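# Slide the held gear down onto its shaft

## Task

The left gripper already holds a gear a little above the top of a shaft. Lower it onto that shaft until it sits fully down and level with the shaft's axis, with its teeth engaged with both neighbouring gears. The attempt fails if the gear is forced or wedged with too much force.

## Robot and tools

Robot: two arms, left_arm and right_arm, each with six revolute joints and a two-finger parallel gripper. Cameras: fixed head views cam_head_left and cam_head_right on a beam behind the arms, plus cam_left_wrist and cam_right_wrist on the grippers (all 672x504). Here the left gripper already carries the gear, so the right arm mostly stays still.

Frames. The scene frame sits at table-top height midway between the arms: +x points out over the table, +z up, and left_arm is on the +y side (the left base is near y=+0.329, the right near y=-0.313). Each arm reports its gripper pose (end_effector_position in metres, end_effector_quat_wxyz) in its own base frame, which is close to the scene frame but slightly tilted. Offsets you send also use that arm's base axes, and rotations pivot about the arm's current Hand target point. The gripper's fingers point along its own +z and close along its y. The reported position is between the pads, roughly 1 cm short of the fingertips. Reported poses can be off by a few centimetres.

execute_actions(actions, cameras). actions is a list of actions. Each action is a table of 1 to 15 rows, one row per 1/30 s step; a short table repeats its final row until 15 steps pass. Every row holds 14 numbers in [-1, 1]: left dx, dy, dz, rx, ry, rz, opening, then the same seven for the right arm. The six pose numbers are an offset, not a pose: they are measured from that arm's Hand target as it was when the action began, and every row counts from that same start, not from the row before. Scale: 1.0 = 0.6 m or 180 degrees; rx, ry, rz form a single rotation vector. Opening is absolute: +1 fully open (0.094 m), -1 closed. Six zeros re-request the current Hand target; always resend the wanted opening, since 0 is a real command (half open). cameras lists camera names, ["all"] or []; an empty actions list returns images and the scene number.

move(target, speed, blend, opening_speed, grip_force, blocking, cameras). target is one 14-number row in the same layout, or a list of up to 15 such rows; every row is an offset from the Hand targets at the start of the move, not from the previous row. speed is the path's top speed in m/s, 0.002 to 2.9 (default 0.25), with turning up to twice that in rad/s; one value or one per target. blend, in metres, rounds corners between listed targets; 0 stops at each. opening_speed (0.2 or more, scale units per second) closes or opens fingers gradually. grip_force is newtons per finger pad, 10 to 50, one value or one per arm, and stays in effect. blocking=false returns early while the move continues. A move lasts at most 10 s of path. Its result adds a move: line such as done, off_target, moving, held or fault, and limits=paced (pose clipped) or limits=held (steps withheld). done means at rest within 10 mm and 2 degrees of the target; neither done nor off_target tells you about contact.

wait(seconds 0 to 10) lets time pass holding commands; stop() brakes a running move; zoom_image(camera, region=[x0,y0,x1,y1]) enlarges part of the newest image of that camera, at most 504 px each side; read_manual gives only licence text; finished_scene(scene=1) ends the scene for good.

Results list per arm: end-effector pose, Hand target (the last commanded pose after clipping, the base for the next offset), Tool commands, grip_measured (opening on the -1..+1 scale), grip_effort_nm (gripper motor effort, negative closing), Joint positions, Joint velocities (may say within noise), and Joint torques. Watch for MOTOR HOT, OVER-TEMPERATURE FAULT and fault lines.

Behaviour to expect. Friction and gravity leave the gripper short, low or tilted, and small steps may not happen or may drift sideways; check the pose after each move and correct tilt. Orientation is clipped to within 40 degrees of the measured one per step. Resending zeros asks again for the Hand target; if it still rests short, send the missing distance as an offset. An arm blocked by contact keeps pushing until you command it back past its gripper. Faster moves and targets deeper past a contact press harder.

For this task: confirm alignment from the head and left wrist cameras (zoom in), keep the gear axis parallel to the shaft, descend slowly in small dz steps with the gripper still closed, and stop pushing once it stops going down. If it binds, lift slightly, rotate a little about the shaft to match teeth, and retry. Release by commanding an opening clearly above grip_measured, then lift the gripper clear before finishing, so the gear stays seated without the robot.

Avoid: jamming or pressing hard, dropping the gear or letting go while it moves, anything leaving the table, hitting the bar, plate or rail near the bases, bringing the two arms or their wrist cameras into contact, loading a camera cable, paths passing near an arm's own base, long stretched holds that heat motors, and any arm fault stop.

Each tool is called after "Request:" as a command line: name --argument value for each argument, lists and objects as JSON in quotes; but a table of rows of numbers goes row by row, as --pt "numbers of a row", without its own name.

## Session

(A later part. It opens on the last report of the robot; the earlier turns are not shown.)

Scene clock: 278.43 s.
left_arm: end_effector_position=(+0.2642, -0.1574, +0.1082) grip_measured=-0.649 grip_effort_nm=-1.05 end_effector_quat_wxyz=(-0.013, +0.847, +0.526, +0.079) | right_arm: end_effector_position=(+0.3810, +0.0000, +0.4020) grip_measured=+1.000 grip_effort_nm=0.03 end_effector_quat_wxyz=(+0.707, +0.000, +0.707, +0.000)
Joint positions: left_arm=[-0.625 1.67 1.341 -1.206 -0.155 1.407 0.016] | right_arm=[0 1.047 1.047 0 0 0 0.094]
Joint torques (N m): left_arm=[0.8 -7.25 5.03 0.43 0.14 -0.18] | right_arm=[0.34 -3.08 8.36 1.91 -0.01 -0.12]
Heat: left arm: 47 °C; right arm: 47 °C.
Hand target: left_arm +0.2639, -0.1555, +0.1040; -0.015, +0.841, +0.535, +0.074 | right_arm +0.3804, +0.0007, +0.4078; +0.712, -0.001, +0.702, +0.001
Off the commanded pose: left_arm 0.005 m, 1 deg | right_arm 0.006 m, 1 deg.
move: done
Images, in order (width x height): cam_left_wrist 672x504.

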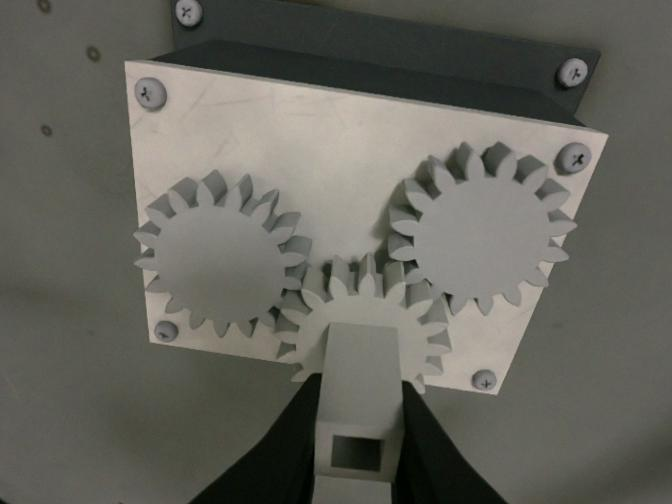

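Request:
move --target '[0.0007,0.0006,-0.006,0,0,0,-1,0,0,0,0,0,0,1]' --speed 0.02

Request:
move --target '[0.0006,0.0005,-0.005,0,0,0,-1,0,0,0,0,0,0,1]' --speed 0.02

Request:
move --target '[0.0003,0.0003,-0.003,0,0,0,-1,0,0,0,0,0,0,1]' --speed 0.02 --cameras '["cam_left_wrist"]'

Request:
zoom_image --camera "cam_left_wrist" --region '[250, 230, 480, 400]'

Scene clock: 288.43 s.
left_arm: end_effector_position=(+0.2646, -0.1570, +0.1050) grip_measured=-0.649 grip_effort_nm=-1.05 end_effector_quat_wxyz=(-0.012, +0.846, +0.527, +0.079) | right_arm: end_effector_position=(+0.3810, +0.0000, +0.4020) grip_measured=+1.000 grip_effort_nm=0.04 end_effector_quat_wxyz=(+0.707, +0.000, +0.707, +0.000)
Joint positions: left_arm=[-0.623 1.67 1.329 -1.191 -0.155 1.407 0.016] | right_arm=[0 1.047 1.047 0 0 0 0.094]
Joint torques (N m): left_arm=[0.84 -7.09 4.98 0.45 0.11 -0.17] | right_arm=[0.21 -3.14 8.65 1.91 -0.06 -0.1]
Heat: left arm: 47 °C; right arm: 47 °C.
Hand target: left_arm +0.2643, -0.1551, +0.1004; -0.015, +0.841, +0.535, +0.074 | right_arm +0.3804, +0.0007, +0.4078; +0.712, -0.001, +0.702, +0.001
Off the commanded pose: left_arm 0.005 m, 1 deg | right_arm 0.006 m, 1 deg.
move: done

Scene clock: 289.13 s.
left_arm: end_effector_position=(+0.2651, -0.1568, +0.1027) grip_measured=-0.649 grip_effort_nm=-1.05 end_effector_quat_wxyz=(-0.011, +0.845, +0.528, +0.079) | right_arm: end_effector_position=(+0.3810, +0.0000, +0.4020) grip_measured=+1.000 grip_effort_nm=0.03 end_effector_quat_wxyz=(+0.707, +0.000, +0.707, +0.000)
Joint positions: left_arm=[-0.621 1.67 1.319 -1.18 -0.155 1.407 0.016] | right_arm=[0 1.047 1.047 0 0 0 0.094]
Joint torques (N m): left_arm=[0.9 -6.97 5 0.46 0.12 -0.14] | right_arm=[0.27 -3.11 8.43 1.86 -0.05 -0.05]
Heat: left arm: 47 °C; right arm: 47 °C.
Hand target: left_arm +0.2648, -0.1549, +0.0975; -0.015, +0.841, +0.535, +0.074 | right_arm +0.3804, +0.0007, +0.4078; +0.712, -0.001, +0.702, +0.001
Off the commanded pose: left_arm 0.006 m, 1 deg | right_arm 0.006 m, 1 deg.
move: done

Scene clock: 289.83 s.
left_arm: end_effector_position=(+0.2652, -0.1568, +0.1012) grip_measured=-0.649 grip_effort_nm=-1.05 end_effector_quat_wxyz=(-0.011, +0.845, +0.528, +0.079) | right_arm: end_effector_position=(+0.3810, +0.0000, +0.4020) grip_measured=+1.000 grip_effort_nm=0.03 end_effector_quat_wxyz=(+0.707, +0.000, +0.707, +0.000)
Joint positions: left_arm=[-0.621 1.67 1.314 -1.173 -0.155 1.407 0.016] | right_arm=[0 1.047 1.047 0 0 0 0.094]
Joint torques (N m): left_arm=[0.95 -6.82 4.93 0.48 0.12 -0.13] | right_arm=[0.12 -3.19 8.36 1.87 -0.03 -0.15]
Heat: left arm: 46 °C; right arm: 47 °C.
Hand target: left_arm +0.2649, -0.1547, +0.0956; -0.015, +0.841, +0.535, +0.074 | right_arm +0.3804, +0.0007, +0.4078; +0.712, -0.001, +0.702, +0.001
Off the commanded pose: left_arm 0.006 m, 1 deg | right_arm 0.006 m, 1 deg.
move: done
Images, in order (width x height): cam_left_wrist 672x504.

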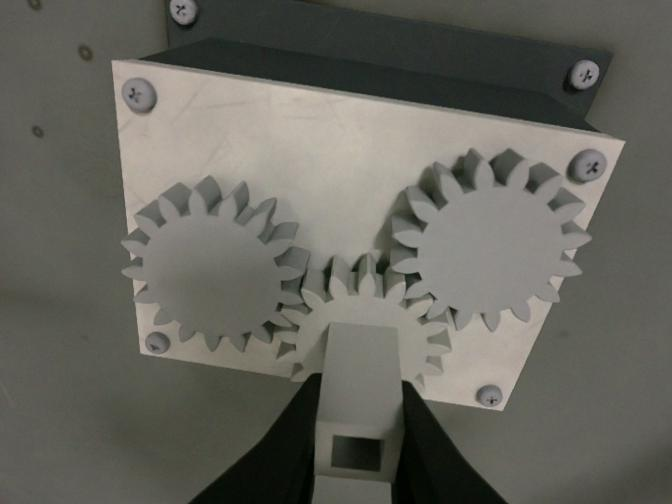

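Scaled by 2.191 from the camera's 672x504 image, which has a finer 960x720 frame.

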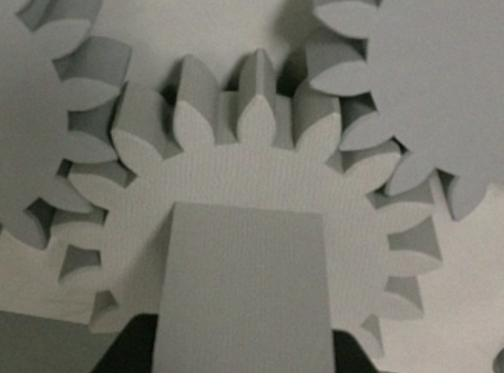

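Request:
move --target '[0.0002,0.0002,-0.0035,0,0,0,-1,0,0,0,0,0,0,1]' --speed 0.02

Request:
move --target '[0.0002,0.0002,-0.0035,0,0,0,-1,0,0,0,0,0,0,1]' --speed 0.02

Request:
move --target '[0,0,-0.0035,0,0,0,-1,0,0,0,0,0,0,1]' --speed 0.02 --cameras '["cam_left_wrist"]'

Request:
zoom_image --camera "cam_left_wrist" --region '[250, 230, 480, 400]'

Scene clock: 295.67 s.
left_arm: end_effector_position=(+0.2653, -0.1565, +0.1011) grip_measured=-0.649 grip_effort_nm=-1.05 end_effector_quat_wxyz=(-0.011, +0.845, +0.528, +0.079) | right_arm: end_effector_position=(+0.3810, +0.0000, +0.4020) grip_measured=+1.000 grip_effort_nm=0.04 end_effector_quat_wxyz=(+0.707, +0.000, +0.707, +0.000)
Joint positions: left_arm=[-0.62 1.67 1.313 -1.172 -0.155 1.407 0.016] | right_arm=[0 1.047 1.047 0 0 0 0.094]
Joint torques (N m): left_arm=[0.9 -6.63 4.41 0.53 0.12 -0.14] | right_arm=[0.2 -3.19 8.43 1.92 -0.06 -0.14]
Heat: left arm: 46 °C; right arm: 47 °C.
Hand target: left_arm +0.2650, -0.1545, +0.0935; -0.015, +0.841, +0.535, +0.074 | right_arm +0.3804, +0.0007, +0.4078; +0.712, -0.001, +0.702, +0.001
Off the commanded pose: left_arm 0.008 m, 1 deg | right_arm 0.006 m, 1 deg.
move: done

Scene clock: 296.37 s.
left_arm: end_effector_position=(+0.2653, -0.1565, +0.1009) grip_measured=-0.649 grip_effort_nm=-1.05 end_effector_quat_wxyz=(-0.011, +0.845, +0.528, +0.079) | right_arm: end_effector_position=(+0.3810, +0.0000, +0.4020) grip_measured=+1.000 grip_effort_nm=0.03 end_effector_quat_wxyz=(+0.707, +0.000, +0.707, +0.000)
Joint positions: left_arm=[-0.62 1.67 1.312 -1.171 -0.155 1.407 0.016] | right_arm=[0 1.047 1.047 0 0 0 0.094]
Joint torques (N m): left_arm=[0.83 -6.63 3.93 0.58 0.13 -0.11] | right_arm=[0.25 -3.04 8.57 1.88 -0.03 -0.1]
Heat: left arm: 46 °C; right arm: 47 °C.
Hand target: left_arm +0.2651, -0.1544, +0.0914; -0.015, +0.841, +0.535, +0.074 | right_arm +0.3804, +0.0007, +0.4078; +0.712, -0.001, +0.702, +0.001
Off the commanded pose: left_arm 0.010 m, 1 deg | right_arm 0.006 m, 1 deg.
move: done

Scene clock: 297.07 s.
left_arm: end_effector_position=(+0.2653, -0.1564, +0.1007) grip_measured=-0.649 grip_effort_nm=-1.05 end_effector_quat_wxyz=(-0.011, +0.845, +0.528, +0.079) | right_arm: end_effector_position=(+0.3810, +0.0000, +0.4020) grip_measured=+1.000 grip_effort_nm=0.03 end_effector_quat_wxyz=(+0.707, +0.000, +0.707, +0.000)
Joint positions: left_arm=[-0.62 1.67 1.311 -1.171 -0.155 1.407 0.016] | right_arm=[0 1.047 1.047 0 0 0 0.094]
Joint velocities: left_arm=[within noise] | right_arm=[-0.007 -0.032 -0.007 -0.051 0.051 -0.154 0]
Joint torques (N m): left_arm=[0.9 -6.53 3.44 0.65 0.14 -0.11] | right_arm=[0.29 -3.1 8.25 1.85 0.01 -0.11]
Heat: left arm: 46 °C; right arm: 47 °C.
Hand target: left_arm +0.2651, -0.1544, +0.0893; -0.015, +0.841, +0.535, +0.074 | right_arm +0.3804, +0.0007, +0.4078; +0.712, -0.001, +0.702, +0.001
Off the commanded pose: left_arm 0.012 m, 1 deg | right_arm 0.006 m, 1 deg.
move: off_target (left_arm)
Images, in order (width x height): cam_left_wrist 672x504.

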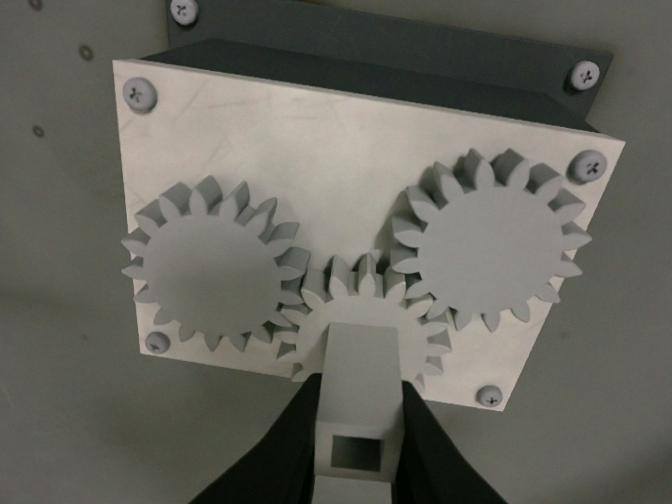

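Scaled by 2.191 from the camera's 672x504 image, which has a finer 960x720 frame.

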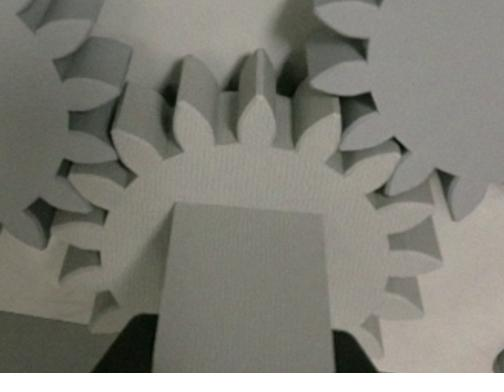

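Request:
move --target '[0,0,0.007,0,0,0,-0.3,0,0,0,0,0,0,1]' --speed 0.03 --opening_speed 0.6

Request:
move --target '[-0.02,-0.0165,0.165,0,0,0,-0.2,0,0,0,0,0,0,1]' --speed 0.12 --cameras '["cam_left_wrist"]'

Request:
zoom_image --camera "cam_left_wrist" --region '[230, 130, 480, 330]'

Scene clock: 307.10 s.
left_arm: end_effector_position=(+0.2651, -0.1554, +0.0985) grip_measured=-0.302 grip_effort_nm=0.07 end_effector_quat_wxyz=(-0.012, +0.845, +0.529, +0.079) | right_arm: end_effector_position=(+0.3810, +0.0000, +0.4020) grip_measured=+1.000 grip_effort_nm=0.03 end_effector_quat_wxyz=(+0.707, +0.000, +0.707, +0.000)
Joint positions: left_arm=[-0.618 1.672 1.305 -1.166 -0.155 1.407 0.033] | right_arm=[0 1.047 1.047 0 0 0 0.094]
Joint torques (N m): left_arm=[0.61 -6.87 5.08 0.47 0.13 -0.13] | right_arm=[0.13 -3.12 8.54 1.88 -0.08 -0.1]
Heat: left arm: 46 °C; right arm: 47 °C.
Hand target: left_arm +0.2651, -0.1545, +0.0936; -0.015, +0.841, +0.535, +0.074 | right_arm +0.3804, +0.0007, +0.4078; +0.712, -0.001, +0.702, +0.001
Off the commanded pose: left_arm 0.005 m, 1 deg | right_arm 0.006 m, 1 deg.
move: done

Scene clock: 308.73 s.
left_arm: end_effector_position=(+0.2516, -0.1592, +0.1874) grip_measured=-0.202 grip_effort_nm=0.06 end_effector_quat_wxyz=(-0.022, +0.843, +0.532, +0.074) | right_arm: end_effector_position=(+0.3810, +0.0000, +0.4020) grip_measured=+1.000 grip_effort_nm=0.04 end_effector_quat_wxyz=(+0.707, +0.000, +0.707, +0.000)
Joint positions: left_arm=[-0.655 1.679 1.668 -1.55 -0.155 1.361 0.038] | right_arm=[0 1.047 1.047 0 0 0 0.094]
Joint torques (N m): left_arm=[-0.31 -6.72 8.13 0.25 0.12 -0.17] | right_arm=[0.23 -3.1 8.46 1.88 -0.01 -0.04]
Heat: left arm: 46 °C; right arm: 47 °C.
Hand target: left_arm +0.2531, -0.1643, +0.1926; -0.015, +0.841, +0.535, +0.074 | right_arm +0.3804, +0.0007, +0.4078; +0.712, -0.001, +0.702, +0.001
Off the commanded pose: left_arm 0.007 m, 1 deg | right_arm 0.006 m, 1 deg.
move: done
Images, in order (width x height): cam_left_wrist 672x504.

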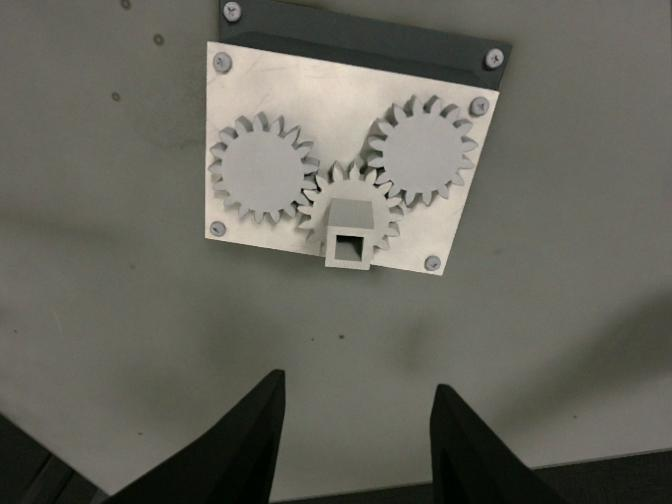

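Scaled by 2.016 from the camera's 672x504 image, which has a finer 960x720 frame.

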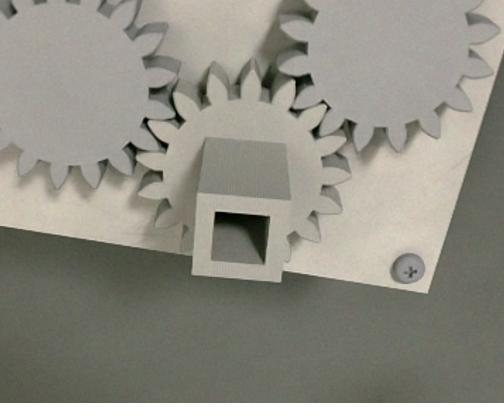

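Request:
finished_scene --scene 2

The scene is finished: the task was done.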